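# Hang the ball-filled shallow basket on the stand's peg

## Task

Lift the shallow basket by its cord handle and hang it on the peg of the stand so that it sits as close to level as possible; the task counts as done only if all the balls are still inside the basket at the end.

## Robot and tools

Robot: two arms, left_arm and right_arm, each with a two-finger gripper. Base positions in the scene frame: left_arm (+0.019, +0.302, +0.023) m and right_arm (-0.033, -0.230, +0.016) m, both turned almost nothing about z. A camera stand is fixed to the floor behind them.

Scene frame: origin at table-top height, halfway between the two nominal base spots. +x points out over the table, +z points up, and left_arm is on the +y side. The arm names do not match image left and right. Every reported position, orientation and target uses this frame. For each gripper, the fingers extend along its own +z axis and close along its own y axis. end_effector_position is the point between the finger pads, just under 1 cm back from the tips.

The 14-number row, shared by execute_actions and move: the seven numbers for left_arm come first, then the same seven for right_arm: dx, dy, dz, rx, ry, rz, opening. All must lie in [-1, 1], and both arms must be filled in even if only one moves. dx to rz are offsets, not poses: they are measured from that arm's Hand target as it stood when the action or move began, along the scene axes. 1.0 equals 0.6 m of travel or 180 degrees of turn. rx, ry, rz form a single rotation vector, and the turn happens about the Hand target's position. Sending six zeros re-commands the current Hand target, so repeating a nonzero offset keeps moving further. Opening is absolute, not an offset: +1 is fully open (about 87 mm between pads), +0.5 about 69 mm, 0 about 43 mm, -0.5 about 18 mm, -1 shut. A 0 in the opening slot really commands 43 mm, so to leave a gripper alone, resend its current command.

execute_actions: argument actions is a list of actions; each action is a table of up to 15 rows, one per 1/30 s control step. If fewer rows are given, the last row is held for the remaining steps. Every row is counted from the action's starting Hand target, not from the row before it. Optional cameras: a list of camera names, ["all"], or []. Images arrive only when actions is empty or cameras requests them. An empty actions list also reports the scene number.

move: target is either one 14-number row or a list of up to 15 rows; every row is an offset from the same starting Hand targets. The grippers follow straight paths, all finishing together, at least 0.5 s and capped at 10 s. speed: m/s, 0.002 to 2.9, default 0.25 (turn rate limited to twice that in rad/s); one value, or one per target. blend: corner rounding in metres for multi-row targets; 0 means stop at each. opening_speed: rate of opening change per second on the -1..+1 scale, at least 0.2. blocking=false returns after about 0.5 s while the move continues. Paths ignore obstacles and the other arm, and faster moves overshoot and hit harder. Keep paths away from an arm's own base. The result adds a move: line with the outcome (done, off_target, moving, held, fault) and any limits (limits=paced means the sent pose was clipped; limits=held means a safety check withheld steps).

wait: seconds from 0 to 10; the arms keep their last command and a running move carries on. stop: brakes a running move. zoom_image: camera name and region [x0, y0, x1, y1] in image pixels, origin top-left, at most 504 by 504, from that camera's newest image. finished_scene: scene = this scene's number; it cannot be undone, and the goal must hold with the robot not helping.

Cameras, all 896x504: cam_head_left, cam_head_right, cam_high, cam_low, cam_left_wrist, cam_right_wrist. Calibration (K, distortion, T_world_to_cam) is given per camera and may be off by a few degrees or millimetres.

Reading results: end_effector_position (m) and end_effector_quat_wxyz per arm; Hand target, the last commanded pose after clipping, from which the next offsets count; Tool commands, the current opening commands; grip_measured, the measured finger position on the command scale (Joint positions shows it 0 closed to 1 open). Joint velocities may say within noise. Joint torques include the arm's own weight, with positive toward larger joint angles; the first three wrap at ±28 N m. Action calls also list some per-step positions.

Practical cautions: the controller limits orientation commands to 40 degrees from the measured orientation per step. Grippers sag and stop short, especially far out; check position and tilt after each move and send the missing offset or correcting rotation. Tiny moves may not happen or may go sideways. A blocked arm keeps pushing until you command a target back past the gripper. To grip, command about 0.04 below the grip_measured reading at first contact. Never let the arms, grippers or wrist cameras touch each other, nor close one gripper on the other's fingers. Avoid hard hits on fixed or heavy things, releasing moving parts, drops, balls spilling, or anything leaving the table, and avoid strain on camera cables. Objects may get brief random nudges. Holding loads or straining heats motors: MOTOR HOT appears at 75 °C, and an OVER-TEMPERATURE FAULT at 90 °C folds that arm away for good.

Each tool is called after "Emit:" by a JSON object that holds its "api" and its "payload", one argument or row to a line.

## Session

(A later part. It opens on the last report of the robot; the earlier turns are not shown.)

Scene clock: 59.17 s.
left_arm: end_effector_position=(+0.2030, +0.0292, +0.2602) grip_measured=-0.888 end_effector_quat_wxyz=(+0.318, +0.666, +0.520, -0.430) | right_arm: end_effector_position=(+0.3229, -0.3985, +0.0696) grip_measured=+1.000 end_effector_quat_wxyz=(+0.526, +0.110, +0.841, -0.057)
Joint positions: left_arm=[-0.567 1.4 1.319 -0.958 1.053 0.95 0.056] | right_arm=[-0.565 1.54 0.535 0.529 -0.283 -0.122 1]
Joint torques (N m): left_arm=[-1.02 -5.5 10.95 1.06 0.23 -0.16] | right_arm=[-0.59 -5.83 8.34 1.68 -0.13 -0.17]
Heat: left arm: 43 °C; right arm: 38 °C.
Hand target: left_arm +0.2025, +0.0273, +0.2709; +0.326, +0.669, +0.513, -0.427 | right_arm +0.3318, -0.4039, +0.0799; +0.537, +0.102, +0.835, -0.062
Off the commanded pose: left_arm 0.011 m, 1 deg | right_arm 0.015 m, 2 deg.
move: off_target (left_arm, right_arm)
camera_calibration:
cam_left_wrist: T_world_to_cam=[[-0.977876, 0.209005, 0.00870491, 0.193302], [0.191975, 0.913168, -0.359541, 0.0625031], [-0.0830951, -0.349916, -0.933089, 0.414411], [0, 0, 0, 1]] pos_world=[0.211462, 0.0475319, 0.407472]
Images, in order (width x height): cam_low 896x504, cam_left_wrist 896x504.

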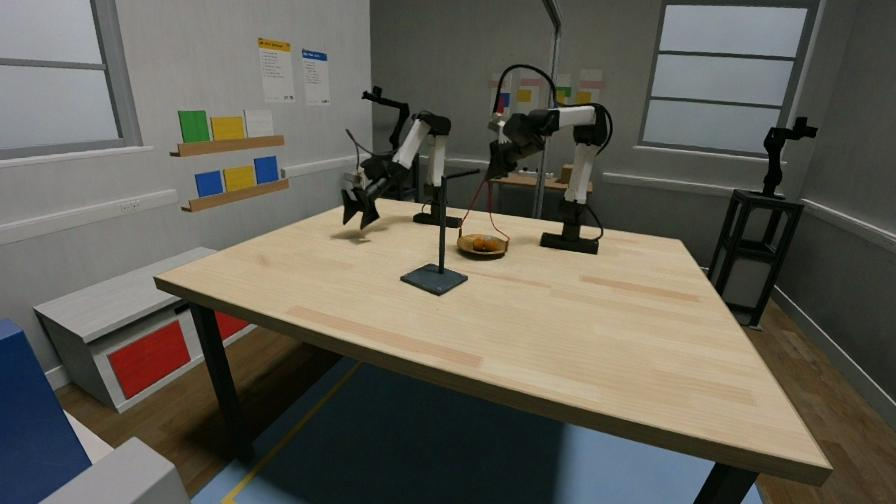

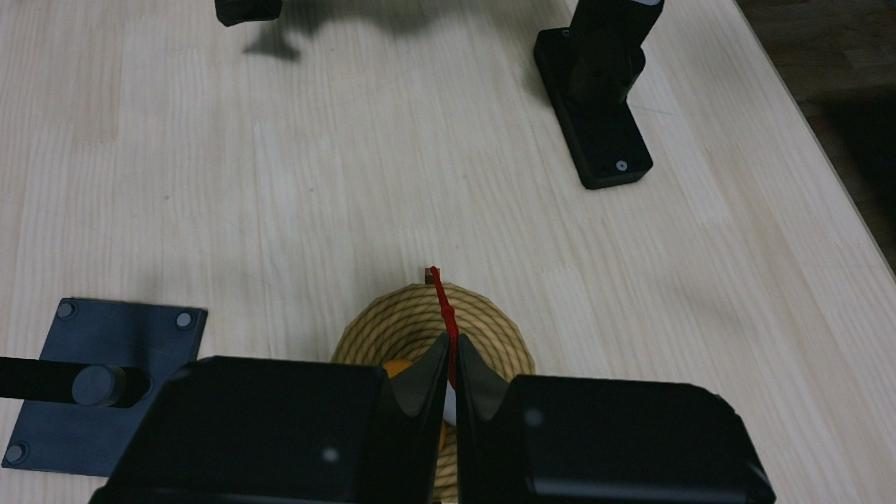

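Emit:
{"api": "move", "payload": {
  "target": [0,0,0.01,0,0,0,-0.88,0,0,0,0,0,0,1],
  "speed": 0.02,
  "cameras": ["cam_low"]
}}

Emit:
{"api": "zoom_image", "payload": {
  "camera": "cam_low",
  "region": [420, 120, 580, 280]
}}

Scene clock: 60.23 s.
left_arm: end_effector_position=(+0.2027, +0.0294, +0.2675) grip_measured=-0.878 end_effector_quat_wxyz=(+0.320, +0.666, +0.519, -0.430) | right_arm: end_effector_position=(+0.3229, -0.3985, +0.0696) grip_measured=+1.000 end_effector_quat_wxyz=(+0.526, +0.110, +0.841, -0.057)
Joint positions: left_arm=[-0.567 1.4 1.347 -0.982 1.052 0.95 0.061] | right_arm=[-0.565 1.54 0.535 0.529 -0.283 -0.122 1]
Joint torques (N m): left_arm=[-1.07 -5.14 10.8 1.02 0.25 -0.18] | right_arm=[-0.65 -5.81 8.47 1.7 -0.13 -0.16]
Heat: left arm: 43 °C; right arm: 38 °C.
Hand target: left_arm +0.2025, +0.0273, +0.2770; +0.327, +0.669, +0.513, -0.427 | right_arm +0.3318, -0.4039, +0.0799; +0.537, +0.102, +0.835, -0.062
Off the commanded pose: left_arm 0.010 m, 1 deg | right_arm 0.015 m, 2 deg.
move: off_target (right_arm)
Images, in order (width x height): cam_low 896x504.

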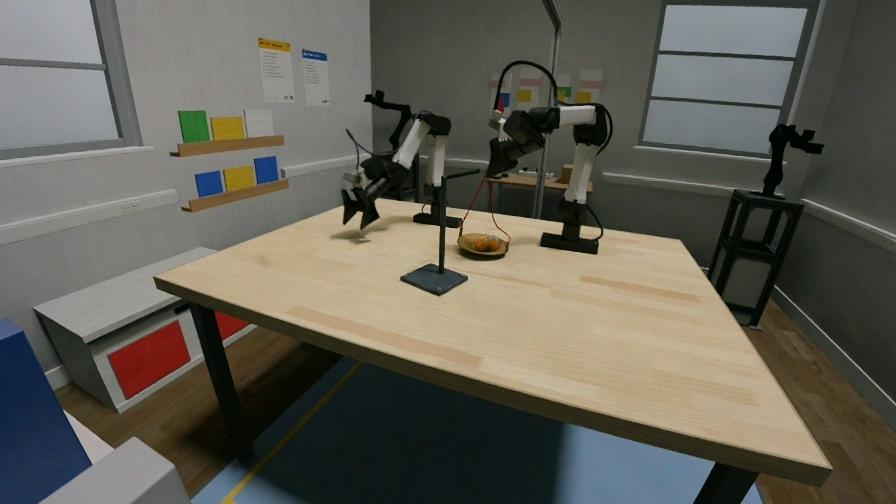

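Scaled by 3.150 from the camera's 896x504 image, which has a finer 1280x720 frame.

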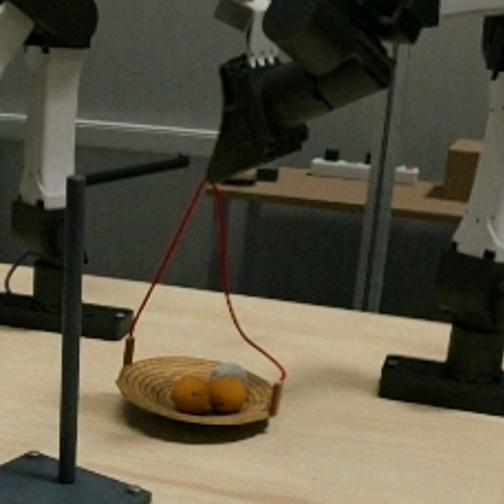

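Emit:
{"api": "move", "payload": {
  "target": [0,0,0.0,0,0,0,-0.865,0,0,0,0,0,0,1],
  "opening_speed": 0.2,
  "cameras": ["cam_low"]
}}

Emit:
{"api": "zoom_image", "payload": {
  "camera": "cam_low",
  "region": [420, 120, 580, 280]
}}

Scene clock: 60.80 s.
left_arm: end_effector_position=(+0.2026, +0.0295, +0.2675) grip_measured=-0.864 end_effector_quat_wxyz=(+0.320, +0.666, +0.519, -0.430) | right_arm: end_effector_position=(+0.3229, -0.3985, +0.0696) grip_measured=+1.000 end_effector_quat_wxyz=(+0.526, +0.110, +0.841, -0.057)
Joint positions: left_arm=[-0.567 1.4 1.347 -0.982 1.052 0.95 0.068] | right_arm=[-0.565 1.54 0.535 0.529 -0.283 -0.122 1]
Joint torques (N m): left_arm=[-1.07 -5.09 10.95 1.03 0.28 -0.19] | right_arm=[-0.64 -5.75 8.53 1.71 -0.11 -0.16]
Heat: left arm: 44 °C; right arm: 38 °C.
Hand target: left_arm +0.2025, +0.0273, +0.2770; +0.327, +0.669, +0.513, -0.427 | right_arm +0.3318, -0.4039, +0.0799; +0.537, +0.102, +0.835, -0.062
Off the commanded pose: left_arm 0.010 m, 1 deg | right_arm 0.015 m, 2 deg.
move: off_target (right_arm)
Images, in order (width x height): cam_low 896x504.

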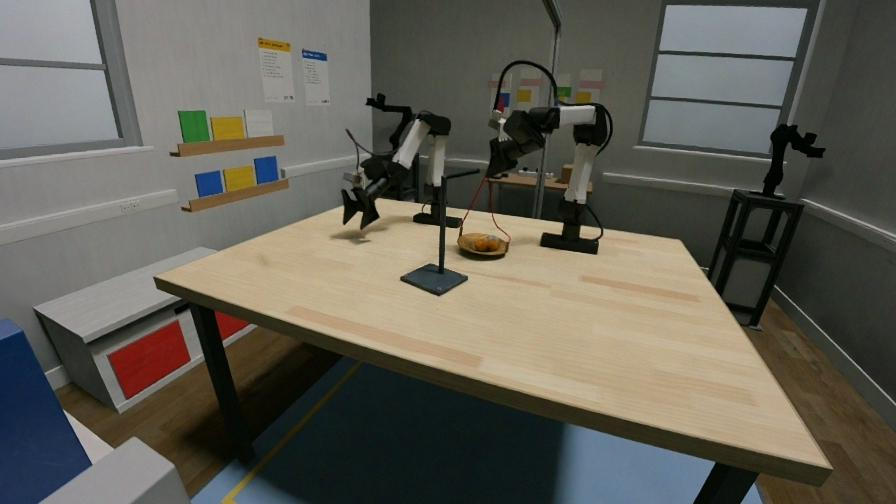

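Scaled by 3.150 from the camera's 896x504 image, which has a finer 1280x720 frame.

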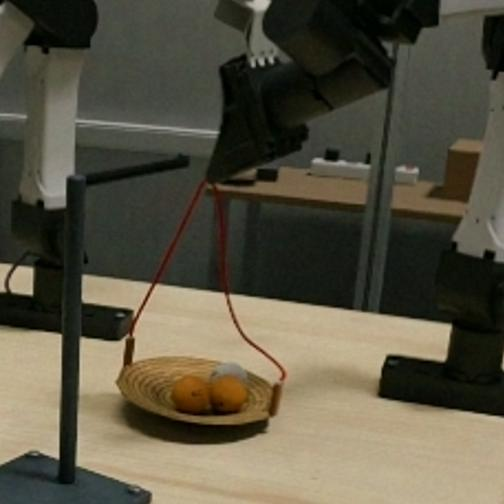

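Continue loosening in small steps.

Emit:
{"api": "move", "payload": {
  "target": [0,0,0.0,0,0,0,-0.85,0,0,0,0,0,0,1],
  "opening_speed": 0.2,
  "cameras": ["cam_low"]
}}

Emit:
{"api": "zoom_image", "payload": {
  "camera": "cam_low",
  "region": [420, 120, 580, 280]
}}

Emit:
{"api": "move", "payload": {
  "target": [0,0,0.0,0,0,0,-0.838,0,0,0,0,0,0,1],
  "opening_speed": 0.2,
  "cameras": ["cam_low"]
}}

Emit:
{"api": "zoom_image", "payload": {
  "camera": "cam_low",
  "region": [420, 120, 580, 280]
}}

Scene clock: 61.43 s.
left_arm: end_effector_position=(+0.2026, +0.0295, +0.2675) grip_measured=-0.850 end_effector_quat_wxyz=(+0.320, +0.666, +0.519, -0.430) | right_arm: end_effector_position=(+0.3229, -0.3985, +0.0696) grip_measured=+1.000 end_effector_quat_wxyz=(+0.526, +0.110, +0.841, -0.057)
Joint positions: left_arm=[-0.567 1.4 1.347 -0.982 1.052 0.95 0.075] | right_arm=[-0.565 1.54 0.535 0.529 -0.283 -0.122 1]
Joint torques (N m): left_arm=[-1.01 -5.04 10.88 1.01 0.28 -0.18] | right_arm=[-0.7 -5.91 8.4 1.68 -0.16 -0.18]
Heat: left arm: 44 °C; right arm: 38 °C.
Hand target: left_arm +0.2025, +0.0273, +0.2770; +0.327, +0.669, +0.513, -0.427 | right_arm +0.3318, -0.4039, +0.0799; +0.537, +0.102, +0.835, -0.062
Off the commanded pose: left_arm 0.010 m, 1 deg | right_arm 0.015 m, 2 deg.
move: off_target (right_arm)
Images, in order (width x height): cam_low 896x504.

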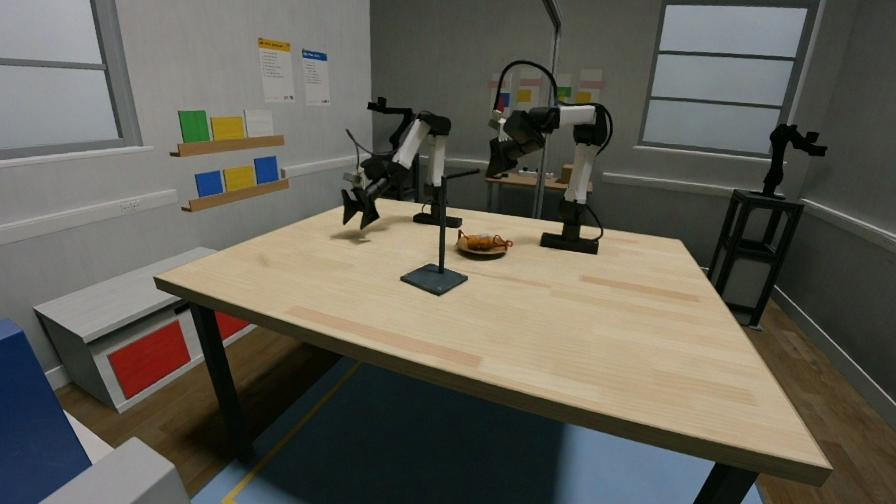

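Scaled by 3.150 from the camera's 896x504 image, which has a finer 1280x720 frame.

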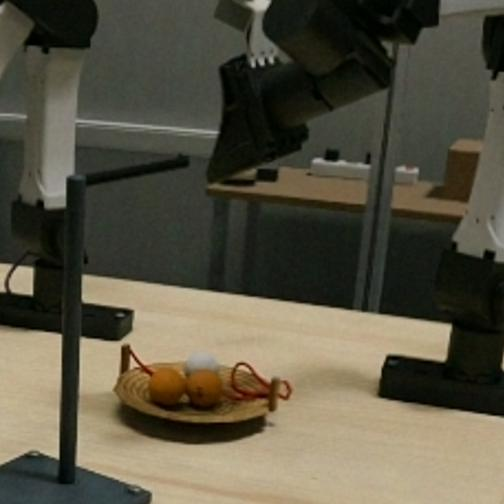

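Scene clock: 61.93 s.
left_arm: end_effector_position=(+0.2026, +0.0295, +0.2675) grip_measured=-0.839 end_effector_quat_wxyz=(+0.320, +0.666, +0.519, -0.430) | right_arm: end_effector_position=(+0.3229, -0.3985, +0.0696) grip_measured=+1.000 end_effector_quat_wxyz=(+0.526, +0.110, +0.841, -0.057)
Joint positions: left_arm=[-0.567 1.4 1.347 -0.982 1.052 0.95 0.081] | right_arm=[-0.565 1.54 0.535 0.529 -0.283 -0.122 1]
Joint torques (N m): left_arm=[-1.07 -5.12 10.8 1.04 0.26 -0.17] | right_arm=[-0.64 -5.65 8.44 1.68 -0.12 -0.18]
Heat: left arm: 44 °C; right arm: 38 °C.
Hand target: left_arm +0.2025, +0.0273, +0.2770; +0.327, +0.669, +0.513, -0.427 | right_arm +0.3318, -0.4039, +0.0799; +0.537, +0.102, +0.835, -0.062
Off the commanded pose: left_arm 0.010 m, 1 deg | right_arm 0.015 m, 2 deg.
move: off_target (right_arm)
Images, in order (width x height): cam_low 896x504.

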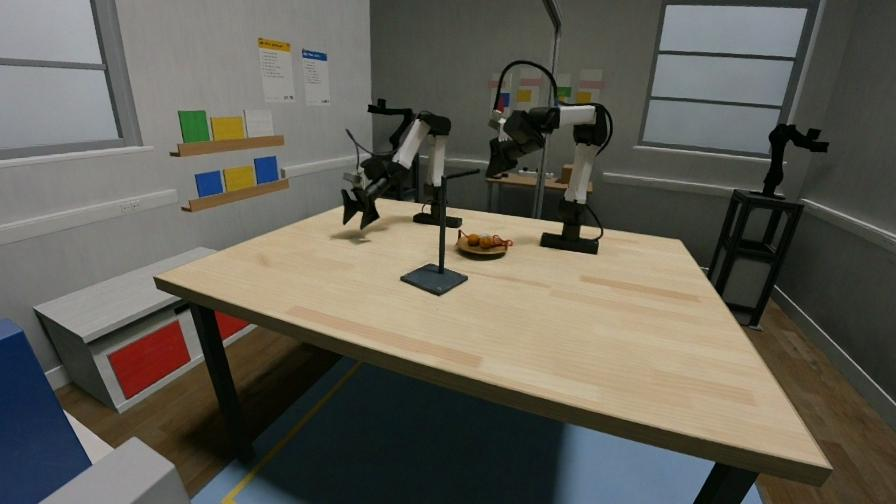

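Scaled by 3.150 from the camera's 896x504 image, which has a finer 1280x720 frame.

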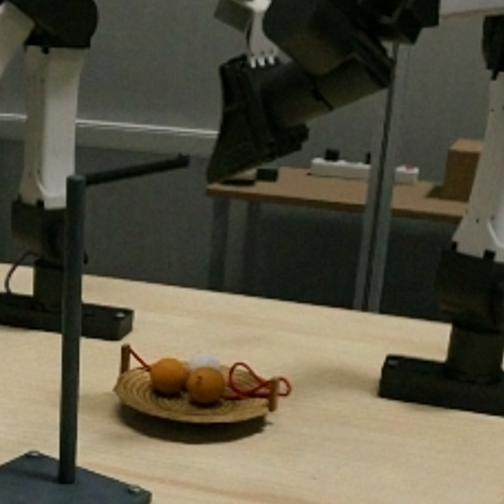

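Emit:
{"api": "move", "payload": {
  "target": [-0.04,0.0,0.0,0,0,0,0,0,0,0,0,0,0,1],
  "cameras": ["cam_head_left","cam_head_right","cam_left_wrist"]
}}

Emit:
{"api": "zoom_image", "payload": {
  "camera": "cam_head_right",
  "region": [390, 260, 520, 370]
}}

Emit:
{"api": "zoom_image", "payload": {
  "camera": "cam_head_left",
  "region": [390, 260, 520, 370]
}}

Scene clock: 63.10 s.
left_arm: end_effector_position=(+0.1809, +0.0273, +0.2752) grip_measured=+0.000 end_effector_quat_wxyz=(+0.321, +0.668, +0.516, -0.430) | right_arm: end_effector_position=(+0.3229, -0.3985, +0.0696) grip_measured=+1.000 end_effector_quat_wxyz=(+0.526, +0.110, +0.841, -0.057)
Joint positions: left_arm=[-0.621 1.324 1.305 -0.942 1.026 0.869 0.5] | right_arm=[-0.565 1.54 0.535 0.529 -0.283 -0.122 1]
Joint torques (N m): left_arm=[-0.98 -5.75 7.02 1.34 0.19 -0.2] | right_arm=[-0.61 -5.81 8.36 1.69 -0.14 -0.17]
Heat: left arm: 44 °C; right arm: 38 °C.
Hand target: left_arm +0.1785, +0.0273, +0.2769; +0.327, +0.669, +0.513, -0.426 | right_arm +0.3318, -0.4039, +0.0799; +0.537, +0.102, +0.835, -0.062
Off the commanded pose: left_arm 0.003 m, 1 deg | right_arm 0.015 m, 2 deg.
move: off_target (right_arm)
camera_calibration:
cam_left_wrist: T_world_to_cam=[[-0.976979, 0.213335, 0.000106015, 0.174102], [0.19876, 0.910413, -0.362825, 0.0736689], [-0.0774999, -0.354452, -0.931857, 0.424706], [0, 0, 0, 1]] pos_world=[0.188366, 0.0463267, 0.422476]
Images, in order (width x height): cam_head_left 896x504, cam_head_right 896x504, cam_left_wrist 896x504.

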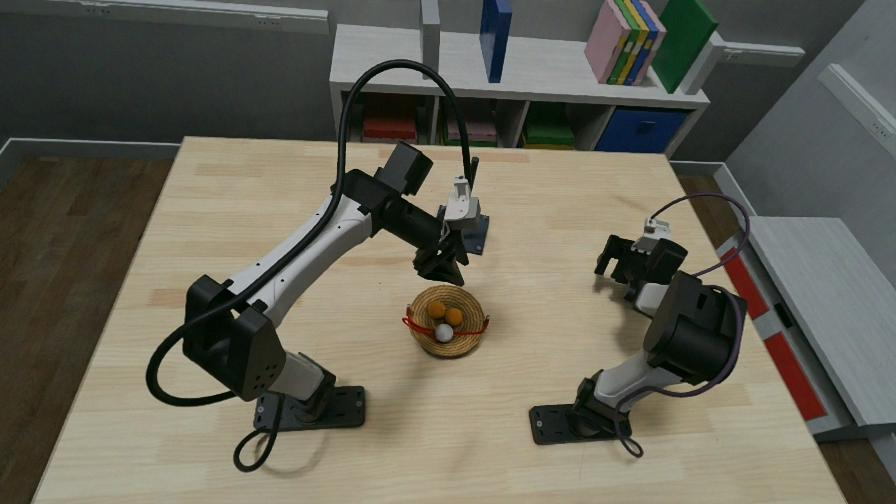

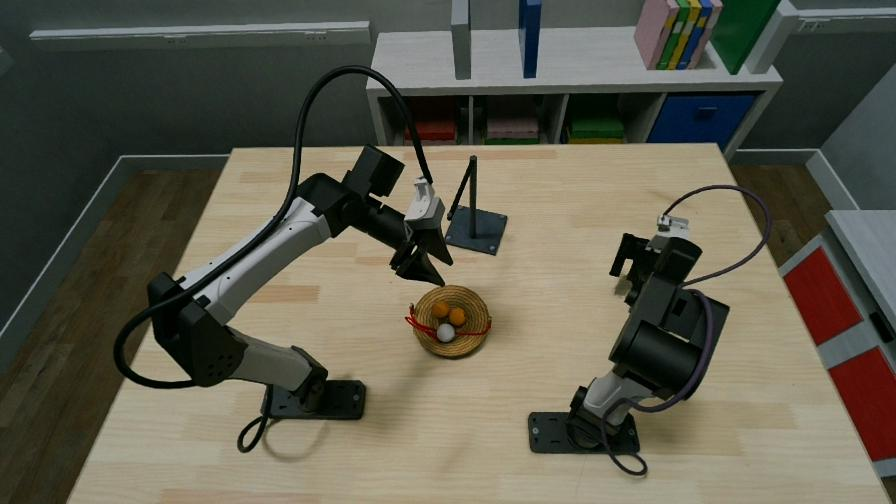

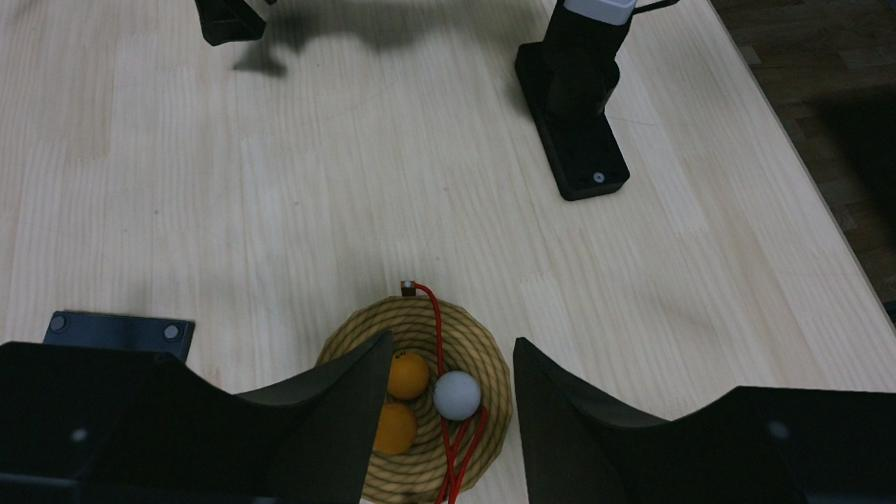

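Scaled by 3.877 from the camera's 896x504 image, which has a finer 1280x720 frame.

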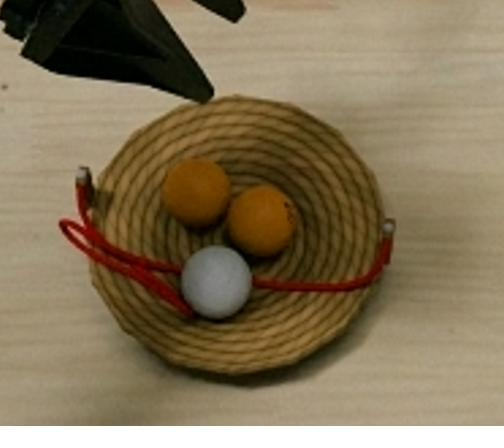

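Scaled by 3.877 from the camera's 896x504 image, which has a finer 1280x720 frame.

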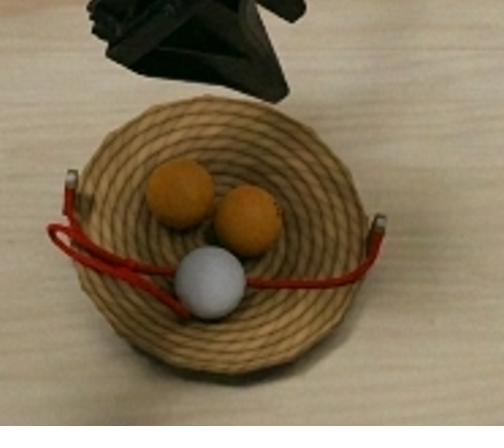

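Emit:
{"api": "move", "payload": {
  "target": [
    [0.011,0.13,0,0.188,-0.05,0,-0.3,0,0,0,0,0,0,1],
    [0.011,0.13,-0.25,0.188,-0.05,0,-0.3,0,0,0,0,0,0,1]
  ],
  "speed": 0.2,
  "cameras": ["cam_head_left","cam_head_right","cam_left_wrist","cam_low"]
}}

Scene clock: 84.53 s.
left_arm: end_effector_position=(+0.1849, +0.1069, +0.1254) grip_measured=-0.300 end_effector_quat_wxyz=(+0.145, +0.760, +0.599, -0.209) | right_arm: end_effector_position=(+0.3229, -0.3985, +0.0696) grip_measured=+1.000 end_effector_quat_wxyz=(+0.526, +0.110, +0.841, -0.057)
Joint positions: left_arm=[-0.695 1.377 1.039 -1.026 0.473 1.077 0.35] | right_arm=[-0.565 1.54 0.535 0.529 -0.283 -0.122 1]
Joint torques (N m): left_arm=[-0.91 -5.96 6.65 0.88 0.13 0.09] | right_arm=[-0.65 -5.76 8.47 1.69 -0.18 -0.16]
Heat: left arm: 43 °C; right arm: 39 °C.
Hand target: left_arm +0.1851, +0.1053, +0.1270; +0.157, +0.766, +0.588, -0.206 | right_arm +0.3318, -0.4039, +0.0799; +0.537, +0.102, +0.835, -0.062
Off the commanded pose: left_arm 0.002 m, 2 deg | right_arm 0.015 m, 2 deg.
move: off_target (right_arm)
camera_calibration:
cam_left_wrist: T_world_to_cam=[[-0.977487, 0.210708, -0.0109978, 0.162741], [0.201616, 0.948136, 0.245743, -0.134896], [0.0622074, 0.237993, -0.969273, 0.229179], [0, 0, 0, 1]] pos_world=[0.172018, 0.0390658, 0.257076]
Images, in order (width x height): cam_head_left 896x504, cam_head_right 896x504, cam_low 896x504, cam_left_wrist 896x504.

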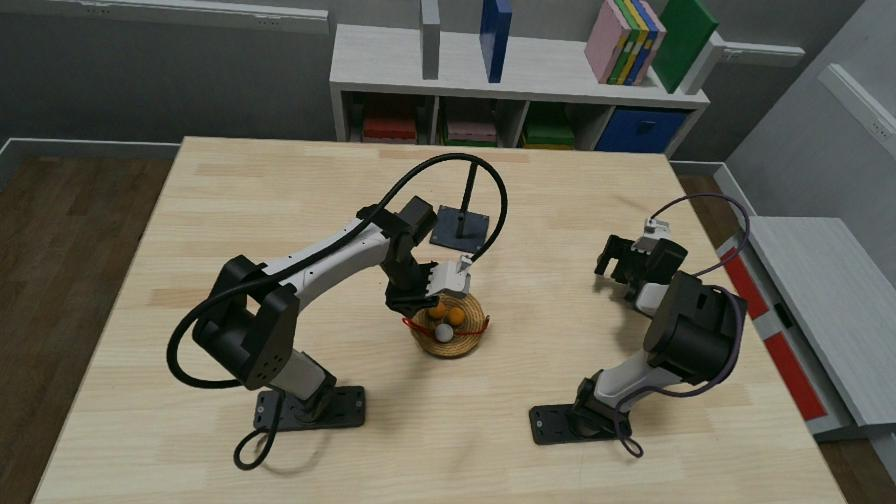

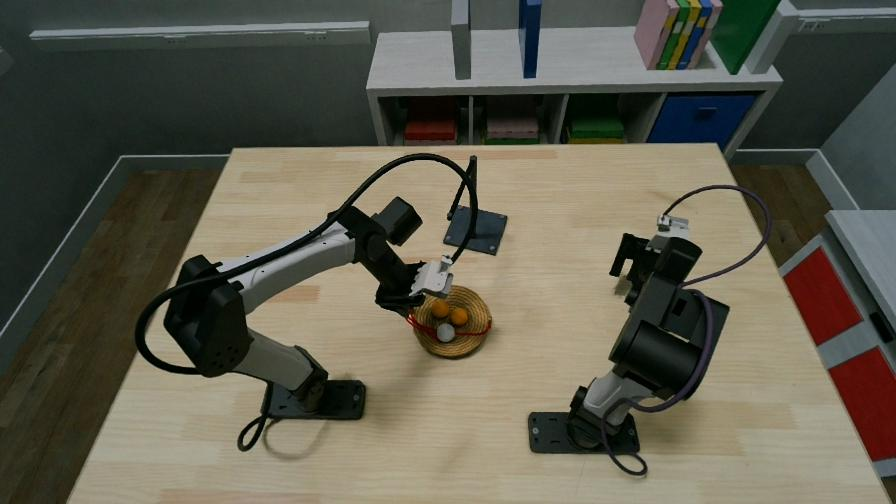

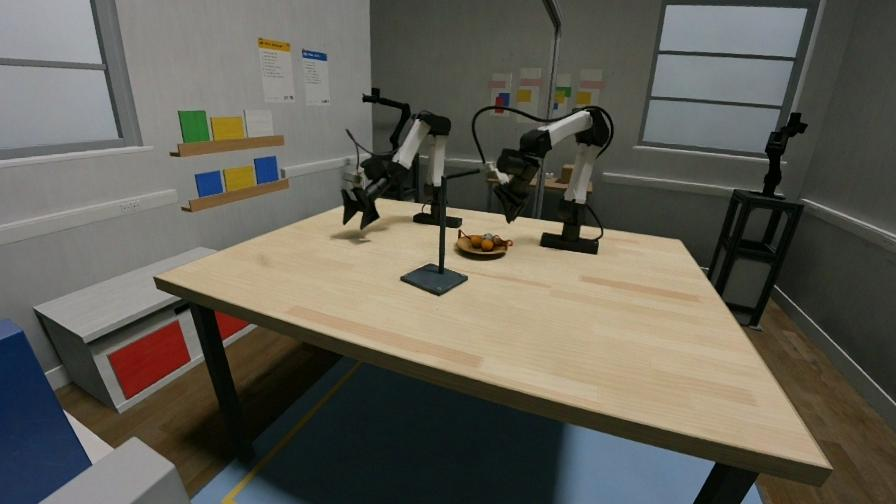

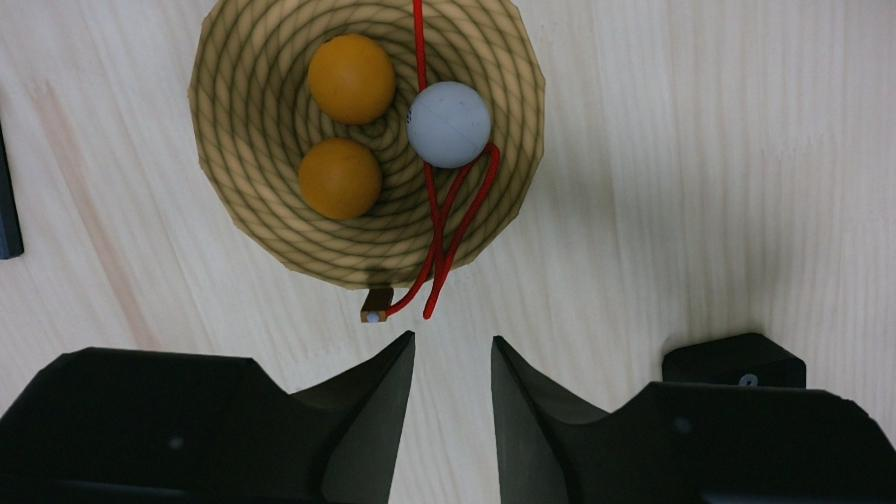

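Emit:
{"api": "move", "payload": {
  "target": [
    [0.020,0.003,-0.045,0,0,0,-0.5,0,0,0,0,0,0,1],
    [0.02,0.003,-0.07,0,0,0,-0.5,0,0,0,0,0,0,1]
  ],
  "speed": 0.05,
  "cameras": ["cam_left_wrist"]
}}

Scene clock: 86.83 s.
left_arm: end_effector_position=(+0.1953, +0.1072, +0.0898) grip_measured=-0.500 end_effector_quat_wxyz=(+0.156, +0.765, +0.591, -0.203) | right_arm: end_effector_position=(+0.3229, -0.3985, +0.0696) grip_measured=+1.000 end_effector_quat_wxyz=(+0.526, +0.110, +0.841, -0.057)
Joint positions: left_arm=[-0.671 1.412 0.923 -0.863 0.473 1.115 0.25] | right_arm=[-0.565 1.54 0.535 0.529 -0.283 -0.122 1]
Joint torques (N m): left_arm=[0.42 -3.28 6.67 0.87 0.22 0.11] | right_arm=[-0.54 -5.68 8.51 1.67 -0.13 -0.15]
Heat: left arm: 43 °C; right arm: 39 °C.
Hand target: left_arm +0.1972, +0.1071, +0.0850; +0.157, +0.766, +0.588, -0.206 | right_arm +0.3318, -0.4039, +0.0799; +0.537, +0.102, +0.835, -0.062
Off the commanded pose: left_arm 0.005 m, 1 deg | right_arm 0.015 m, 2 deg.
move: off_target (right_arm)
camera_calibration:
cam_left_wrist: T_world_to_cam=[[-0.974661, 0.220092, -0.0399548, 0.173442], [0.204479, 0.949048, 0.239782, -0.128684], [0.0906932, 0.225536, -0.970004, 0.18979], [0, 0, 0, 1]] pos_world=[0.178148, 0.04115, 0.221883]
Images, in order (width x height): cam_left_wrist 896x504.

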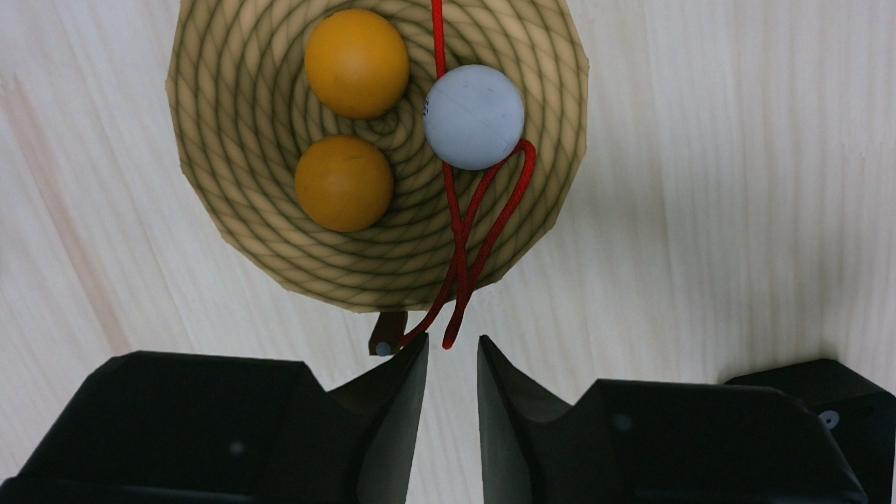

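Emit:
{"api": "move", "payload": {
  "target": [
    [0.0,-0.01,-0.03,0,0,0,-0.5,0,0,0,0,0,0,1]
  ],
  "speed": 0.04,
  "cameras": ["cam_left_wrist"]
}}

Emit:
{"api": "zoom_image", "payload": {
  "camera": "cam_left_wrist",
  "region": [350, 200, 550, 400]
}}

Scene clock: 88.07 s.
left_arm: end_effector_position=(+0.1999, +0.1037, +0.0723) grip_measured=-0.500 end_effector_quat_wxyz=(+0.161, +0.765, +0.590, -0.202) | right_arm: end_effector_position=(+0.3229, -0.3985, +0.0696) grip_measured=+1.000 end_effector_quat_wxyz=(+0.526, +0.110, +0.841, -0.057)
Joint positions: left_arm=[-0.671 1.446 0.878 -0.773 0.473 1.115 0.25] | right_arm=[-0.565 1.54 0.535 0.529 -0.283 -0.122 1]
Joint torques (N m): left_arm=[-1.33 -3.44 6.49 0.89 0.2 -0.14] | right_arm=[-0.59 -5.76 8.35 1.69 -0.13 -0.18]
Heat: left arm: 43 °C; right arm: 39 °C.
Hand target: left_arm +0.1971, +0.1012, +0.0670; +0.156, +0.766, +0.588, -0.206 | right_arm +0.3318, -0.4039, +0.0799; +0.537, +0.102, +0.835, -0.062
Off the commanded pose: left_arm 0.006 m, 1 deg | right_arm 0.015 m, 2 deg.
move: off_target (right_arm)
camera_calibration:
cam_left_wrist: T_world_to_cam=[[-0.974313, 0.219738, -0.0492858, 0.178649], [0.20247, 0.950559, 0.235463, -0.1214], [0.0985892, 0.219436, -0.970633, 0.172254], [0, 0, 0, 1]] pos_world=[0.181657, 0.038343, 0.204585]
Images, in order (width x height): cam_left_wrist 896x504.

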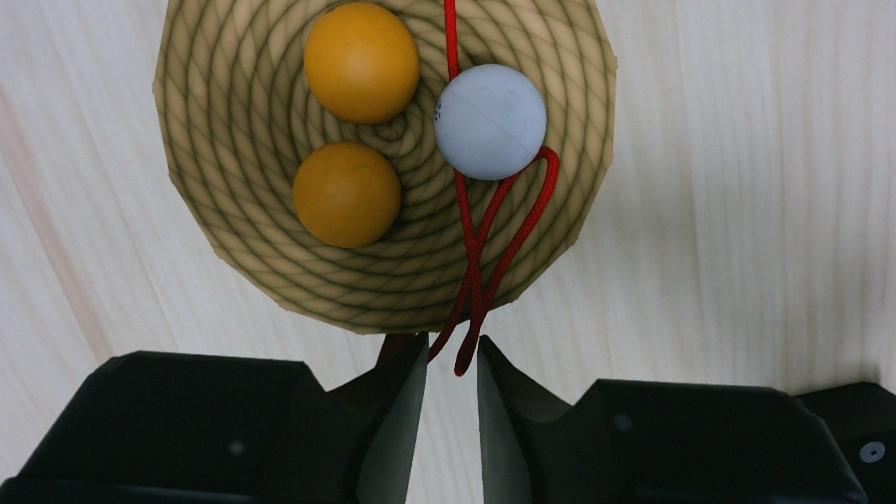

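Scaled by 2.520 from the camera's 896x504 image, which has a finer 1280x720 frame.

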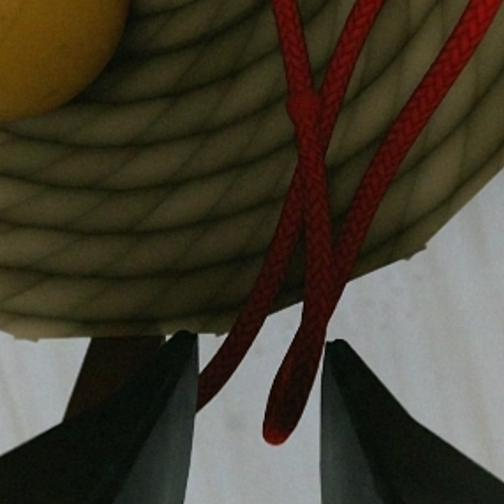

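Emit:
{"api": "move", "payload": {
  "target": [
    [0.0,-0.002,-0.017,0,0,0,-0.5,0,0,0,0,0,0,1],
    [0,-0.002,-0.017,0,0,0,-1,0,0,0,0,0,0,1]
  ],
  "speed": 0.04,
  "opening_speed": 1,
  "cameras": ["cam_left_wrist"]
}}

Emit:
{"api": "zoom_image", "payload": {
  "camera": "cam_left_wrist",
  "region": [350, 200, 550, 400]
}}

Scene clock: 90.10 s.
left_arm: end_effector_position=(+0.2001, +0.1018, +0.0625) grip_measured=-0.903 end_effector_quat_wxyz=(+0.162, +0.767, +0.588, -0.202) | right_arm: end_effector_position=(+0.3229, -0.3985, +0.0696) grip_measured=+1.000 end_effector_quat_wxyz=(+0.526, +0.110, +0.841, -0.057)
Joint positions: left_arm=[-0.677 1.464 0.851 -0.726 0.473 1.115 0.048] | right_arm=[-0.565 1.54 0.535 0.529 -0.283 -0.122 1]
Joint torques (N m): left_arm=[-1.24 -3.43 6.46 0.89 0.17 -0.19] | right_arm=[-0.58 -5.85 8.38 1.69 -0.13 -0.18]
Heat: left arm: 43 °C; right arm: 39 °C.
Hand target: left_arm +0.1971, +0.0999, +0.0568; +0.156, +0.766, +0.588, -0.206 | right_arm +0.3318, -0.4039, +0.0799; +0.537, +0.102, +0.835, -0.062
Off the commanded pose: left_arm 0.007 m, 1 deg | right_arm 0.015 m, 2 deg.
move: off_target (right_arm)
camera_calibration:
cam_left_wrist: T_world_to_cam=[[-0.972979, 0.22487, -0.052393, 0.178191], [0.206951, 0.949962, 0.233972, -0.118085], [0.102385, 0.216807, -0.970831, 0.162667], [0, 0, 0, 1]] pos_world=[0.18116, 0.0368392, 0.194886]
Images, in order (width x height): cam_left_wrist 896x504.

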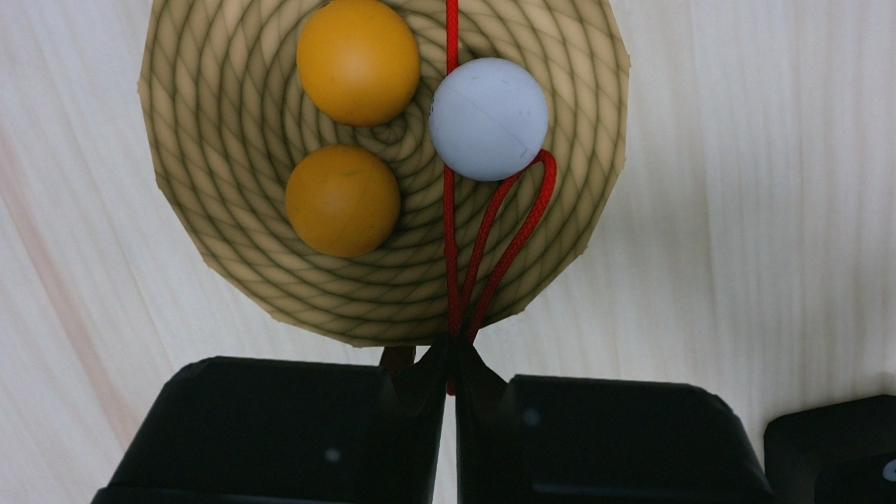

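Scaled by 2.520 from the camera's 896x504 image, which has a finer 1280x720 frame.

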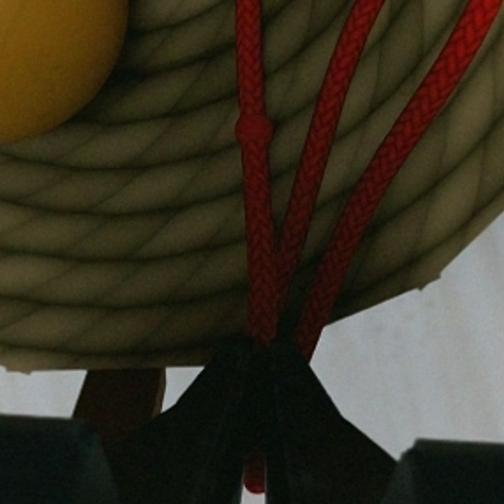

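Emit:
{"api": "move", "payload": {
  "target": [
    [0,0,0.08,0,0,0,-1,0,0,0,0,0,0,1],
    [0,-0.08,0.22,0,0,0,-1,0,0,0,0,0,0,1]
  ],
  "speed": 0.06,
  "blend": [0.03,0],
  "cameras": ["cam_left_wrist","cam_low","cam_head_left"]
}}

Emit:
{"api": "zoom_image", "payload": {
  "camera": "cam_low",
  "region": [420, 120, 580, 280]
}}

Scene clock: 93.30 s.
left_arm: end_effector_position=(+0.1958, +0.0557, +0.1862) grip_measured=-0.903 end_effector_quat_wxyz=(+0.158, +0.767, +0.586, -0.207) | right_arm: end_effector_position=(+0.3229, -0.3985, +0.0696) grip_measured=+1.000 end_effector_quat_wxyz=(+0.526, +0.110, +0.841, -0.057)
Joint positions: left_arm=[-0.814 1.501 1.38 -1.161 0.448 0.971 0.048] | right_arm=[-0.565 1.54 0.535 0.529 -0.283 -0.122 1]
Joint torques (N m): left_arm=[-1.11 -4.07 10.36 0.75 0.05 -0.23] | right_arm=[-0.7 -5.72 8.39 1.7 -0.11 -0.19]
Heat: left arm: 43 °C; right arm: 39 °C.
Hand target: left_arm +0.1971, +0.0519, +0.1887; +0.156, +0.766, +0.588, -0.206 | right_arm +0.3318, -0.4039, +0.0799; +0.537, +0.102, +0.835, -0.062
Off the commanded pose: left_arm 0.005 m, 0 deg | right_arm 0.015 m, 2 deg.
move: off_target (right_arm); blend cut to 0.0239 m at target 1
camera_calibration:
cam_left_wrist: T_world_to_cam=[[-0.972084, 0.231055, -0.0408301, 0.188167], [0.215856, 0.948853, 0.230398, -0.103397], [0.0919763, 0.215153, -0.972239, 0.295583], [0, 0, 0, 1]] pos_world=[0.178046, -0.00896361, 0.318883]
Images, in order (width x height): cam_head_left 896x504, cam_low 896x504, cam_left_wrist 896x504.

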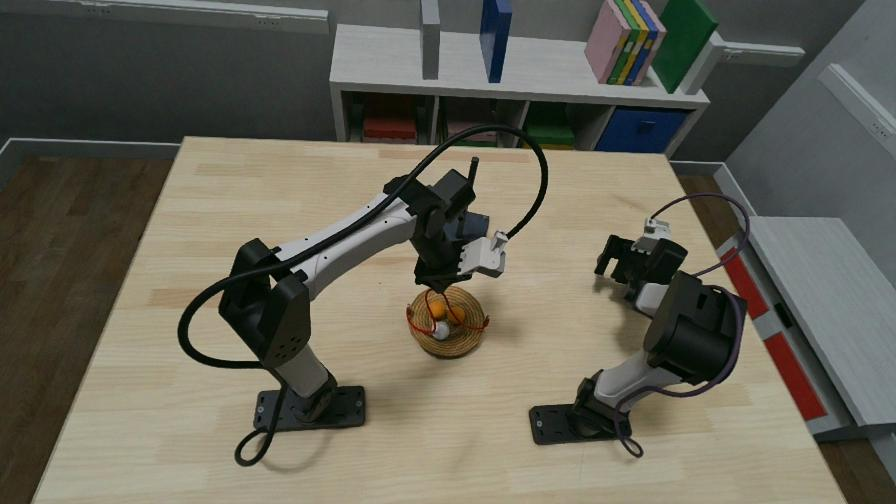

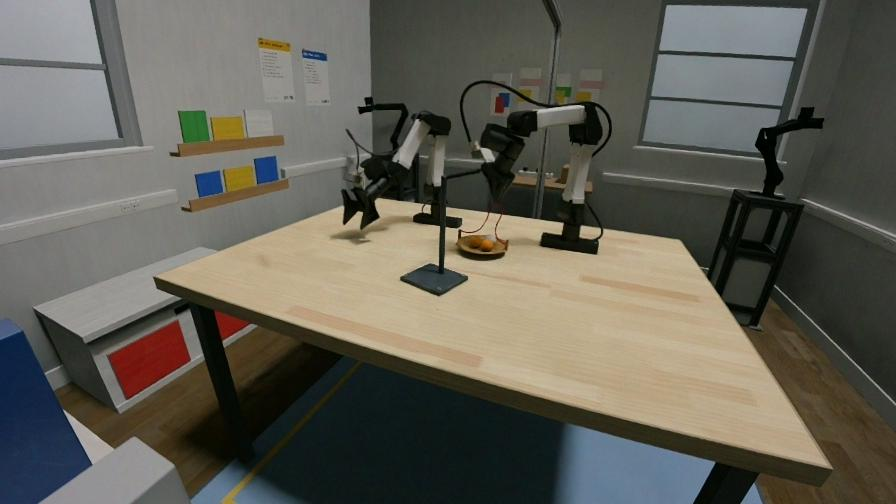

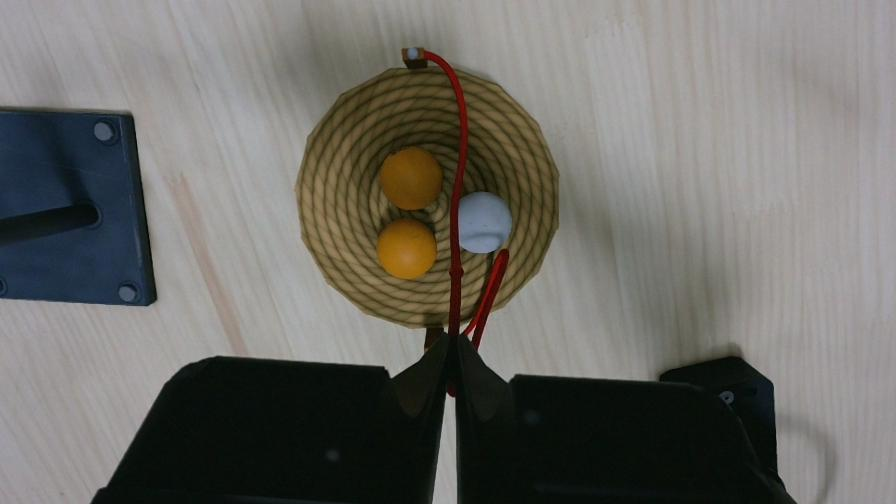

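Scaled by 3.150 from the camera's 896x504 image, which has a finer 1280x720 frame.

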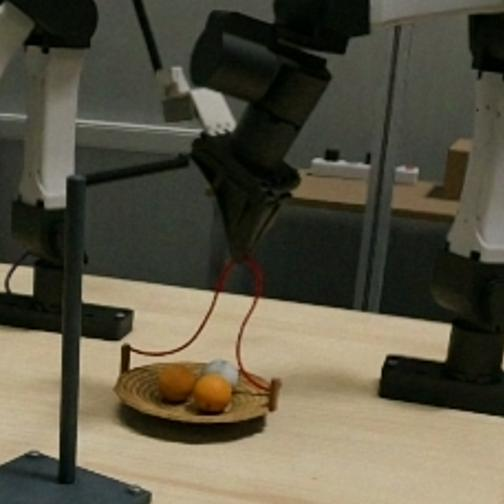

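Emit:
{"api": "move", "payload": {
  "target": [
    [0.0,-0.04,0.06,0,0,0,-1,0,0,0,0,0,0,1],
    [0,-0.04,0.14,0,0,0,-1,0,0,0,0,0,0,1]
  ],
  "speed": 0.04,
  "cameras": ["cam_left_wrist","cam_low"]
}}

Emit:
{"api": "zoom_image", "payload": {
  "camera": "cam_low",
  "region": [420, 120, 580, 280]
}}

Scene clock: 98.60 s.
left_arm: end_effector_position=(+0.1971, +0.0310, +0.2715) grip_measured=-0.903 end_effector_quat_wxyz=(+0.160, +0.767, +0.586, -0.207) | right_arm: end_effector_position=(+0.3229, -0.3985, +0.0696) grip_measured=+1.000 end_effector_quat_wxyz=(+0.526, +0.110, +0.841, -0.057)
Joint positions: left_arm=[-0.87 1.663 1.895 -1.488 0.431 0.911 0.048] | right_arm=[-0.565 1.54 0.535 0.529 -0.283 -0.122 1]
Joint torques (N m): left_arm=[-1.22 -4.81 9.66 0.79 0.06 -0.22] | right_arm=[-0.54 -5.72 8.44 1.71 -0.16 -0.15]
Heat: left arm: 44 °C; right arm: 39 °C.
Hand target: left_arm +0.1972, +0.0279, +0.2728; +0.157, +0.766, +0.588, -0.206 | right_arm +0.3318, -0.4039, +0.0799; +0.537, +0.102, +0.835, -0.062
Off the commanded pose: left_arm 0.003 m, 0 deg | right_arm 0.015 m, 2 deg.
move: off_target (right_arm)
camera_calibration:
cam_left_wrist: T_world_to_cam=[[-0.972196, 0.230195, -0.0429568, 0.199233], [0.214657, 0.949374, 0.229371, -0.0993926], [0.0935823, 0.213773, -0.972391, 0.383413], [0, 0, 0, 1]] pos_world=[0.179148, -0.0334651, 0.404184]
Images, in order (width x height): cam_low 896x504, cam_left_wrist 896x504.

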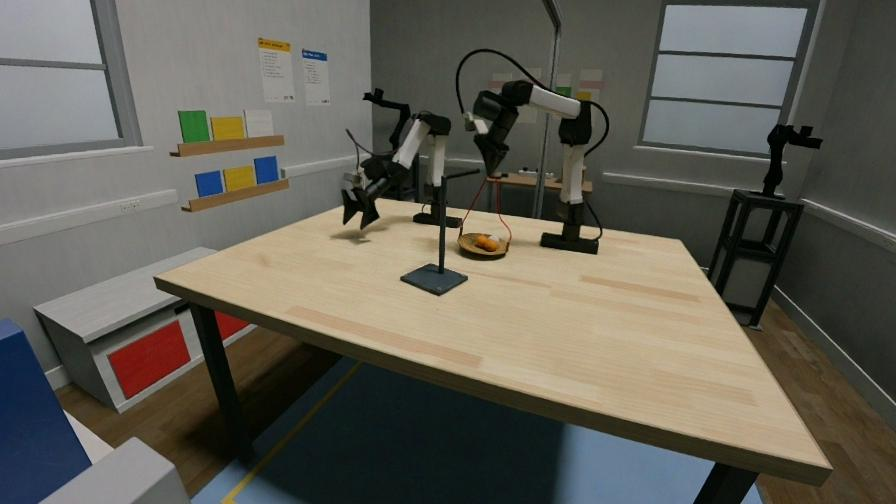

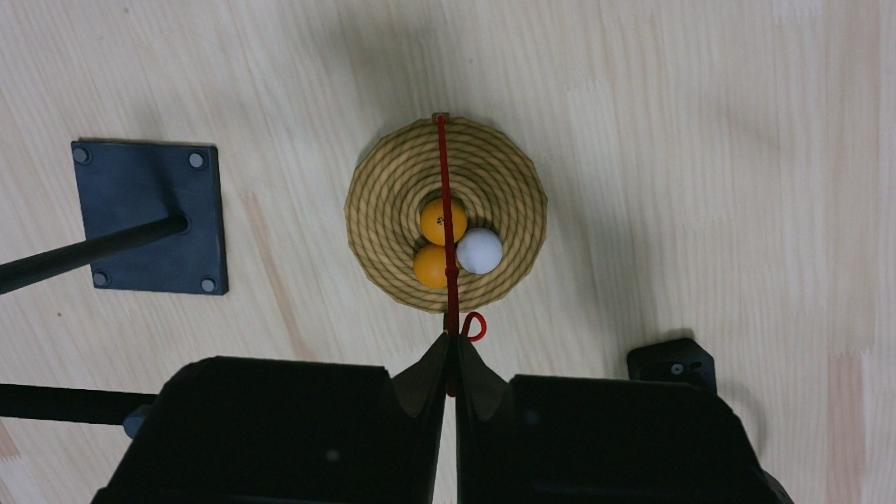

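Scaled by 3.150 from the camera's 896x504 image, which has a finer 1280x720 frame.

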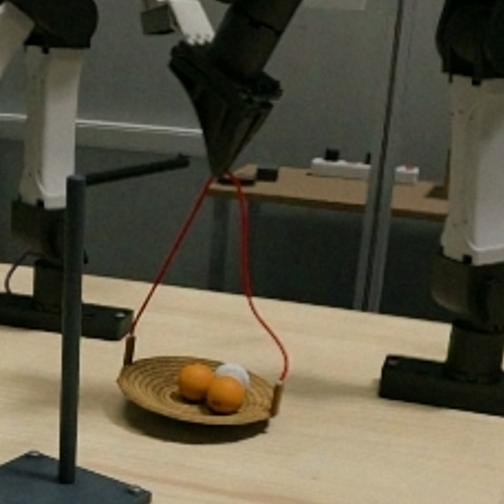

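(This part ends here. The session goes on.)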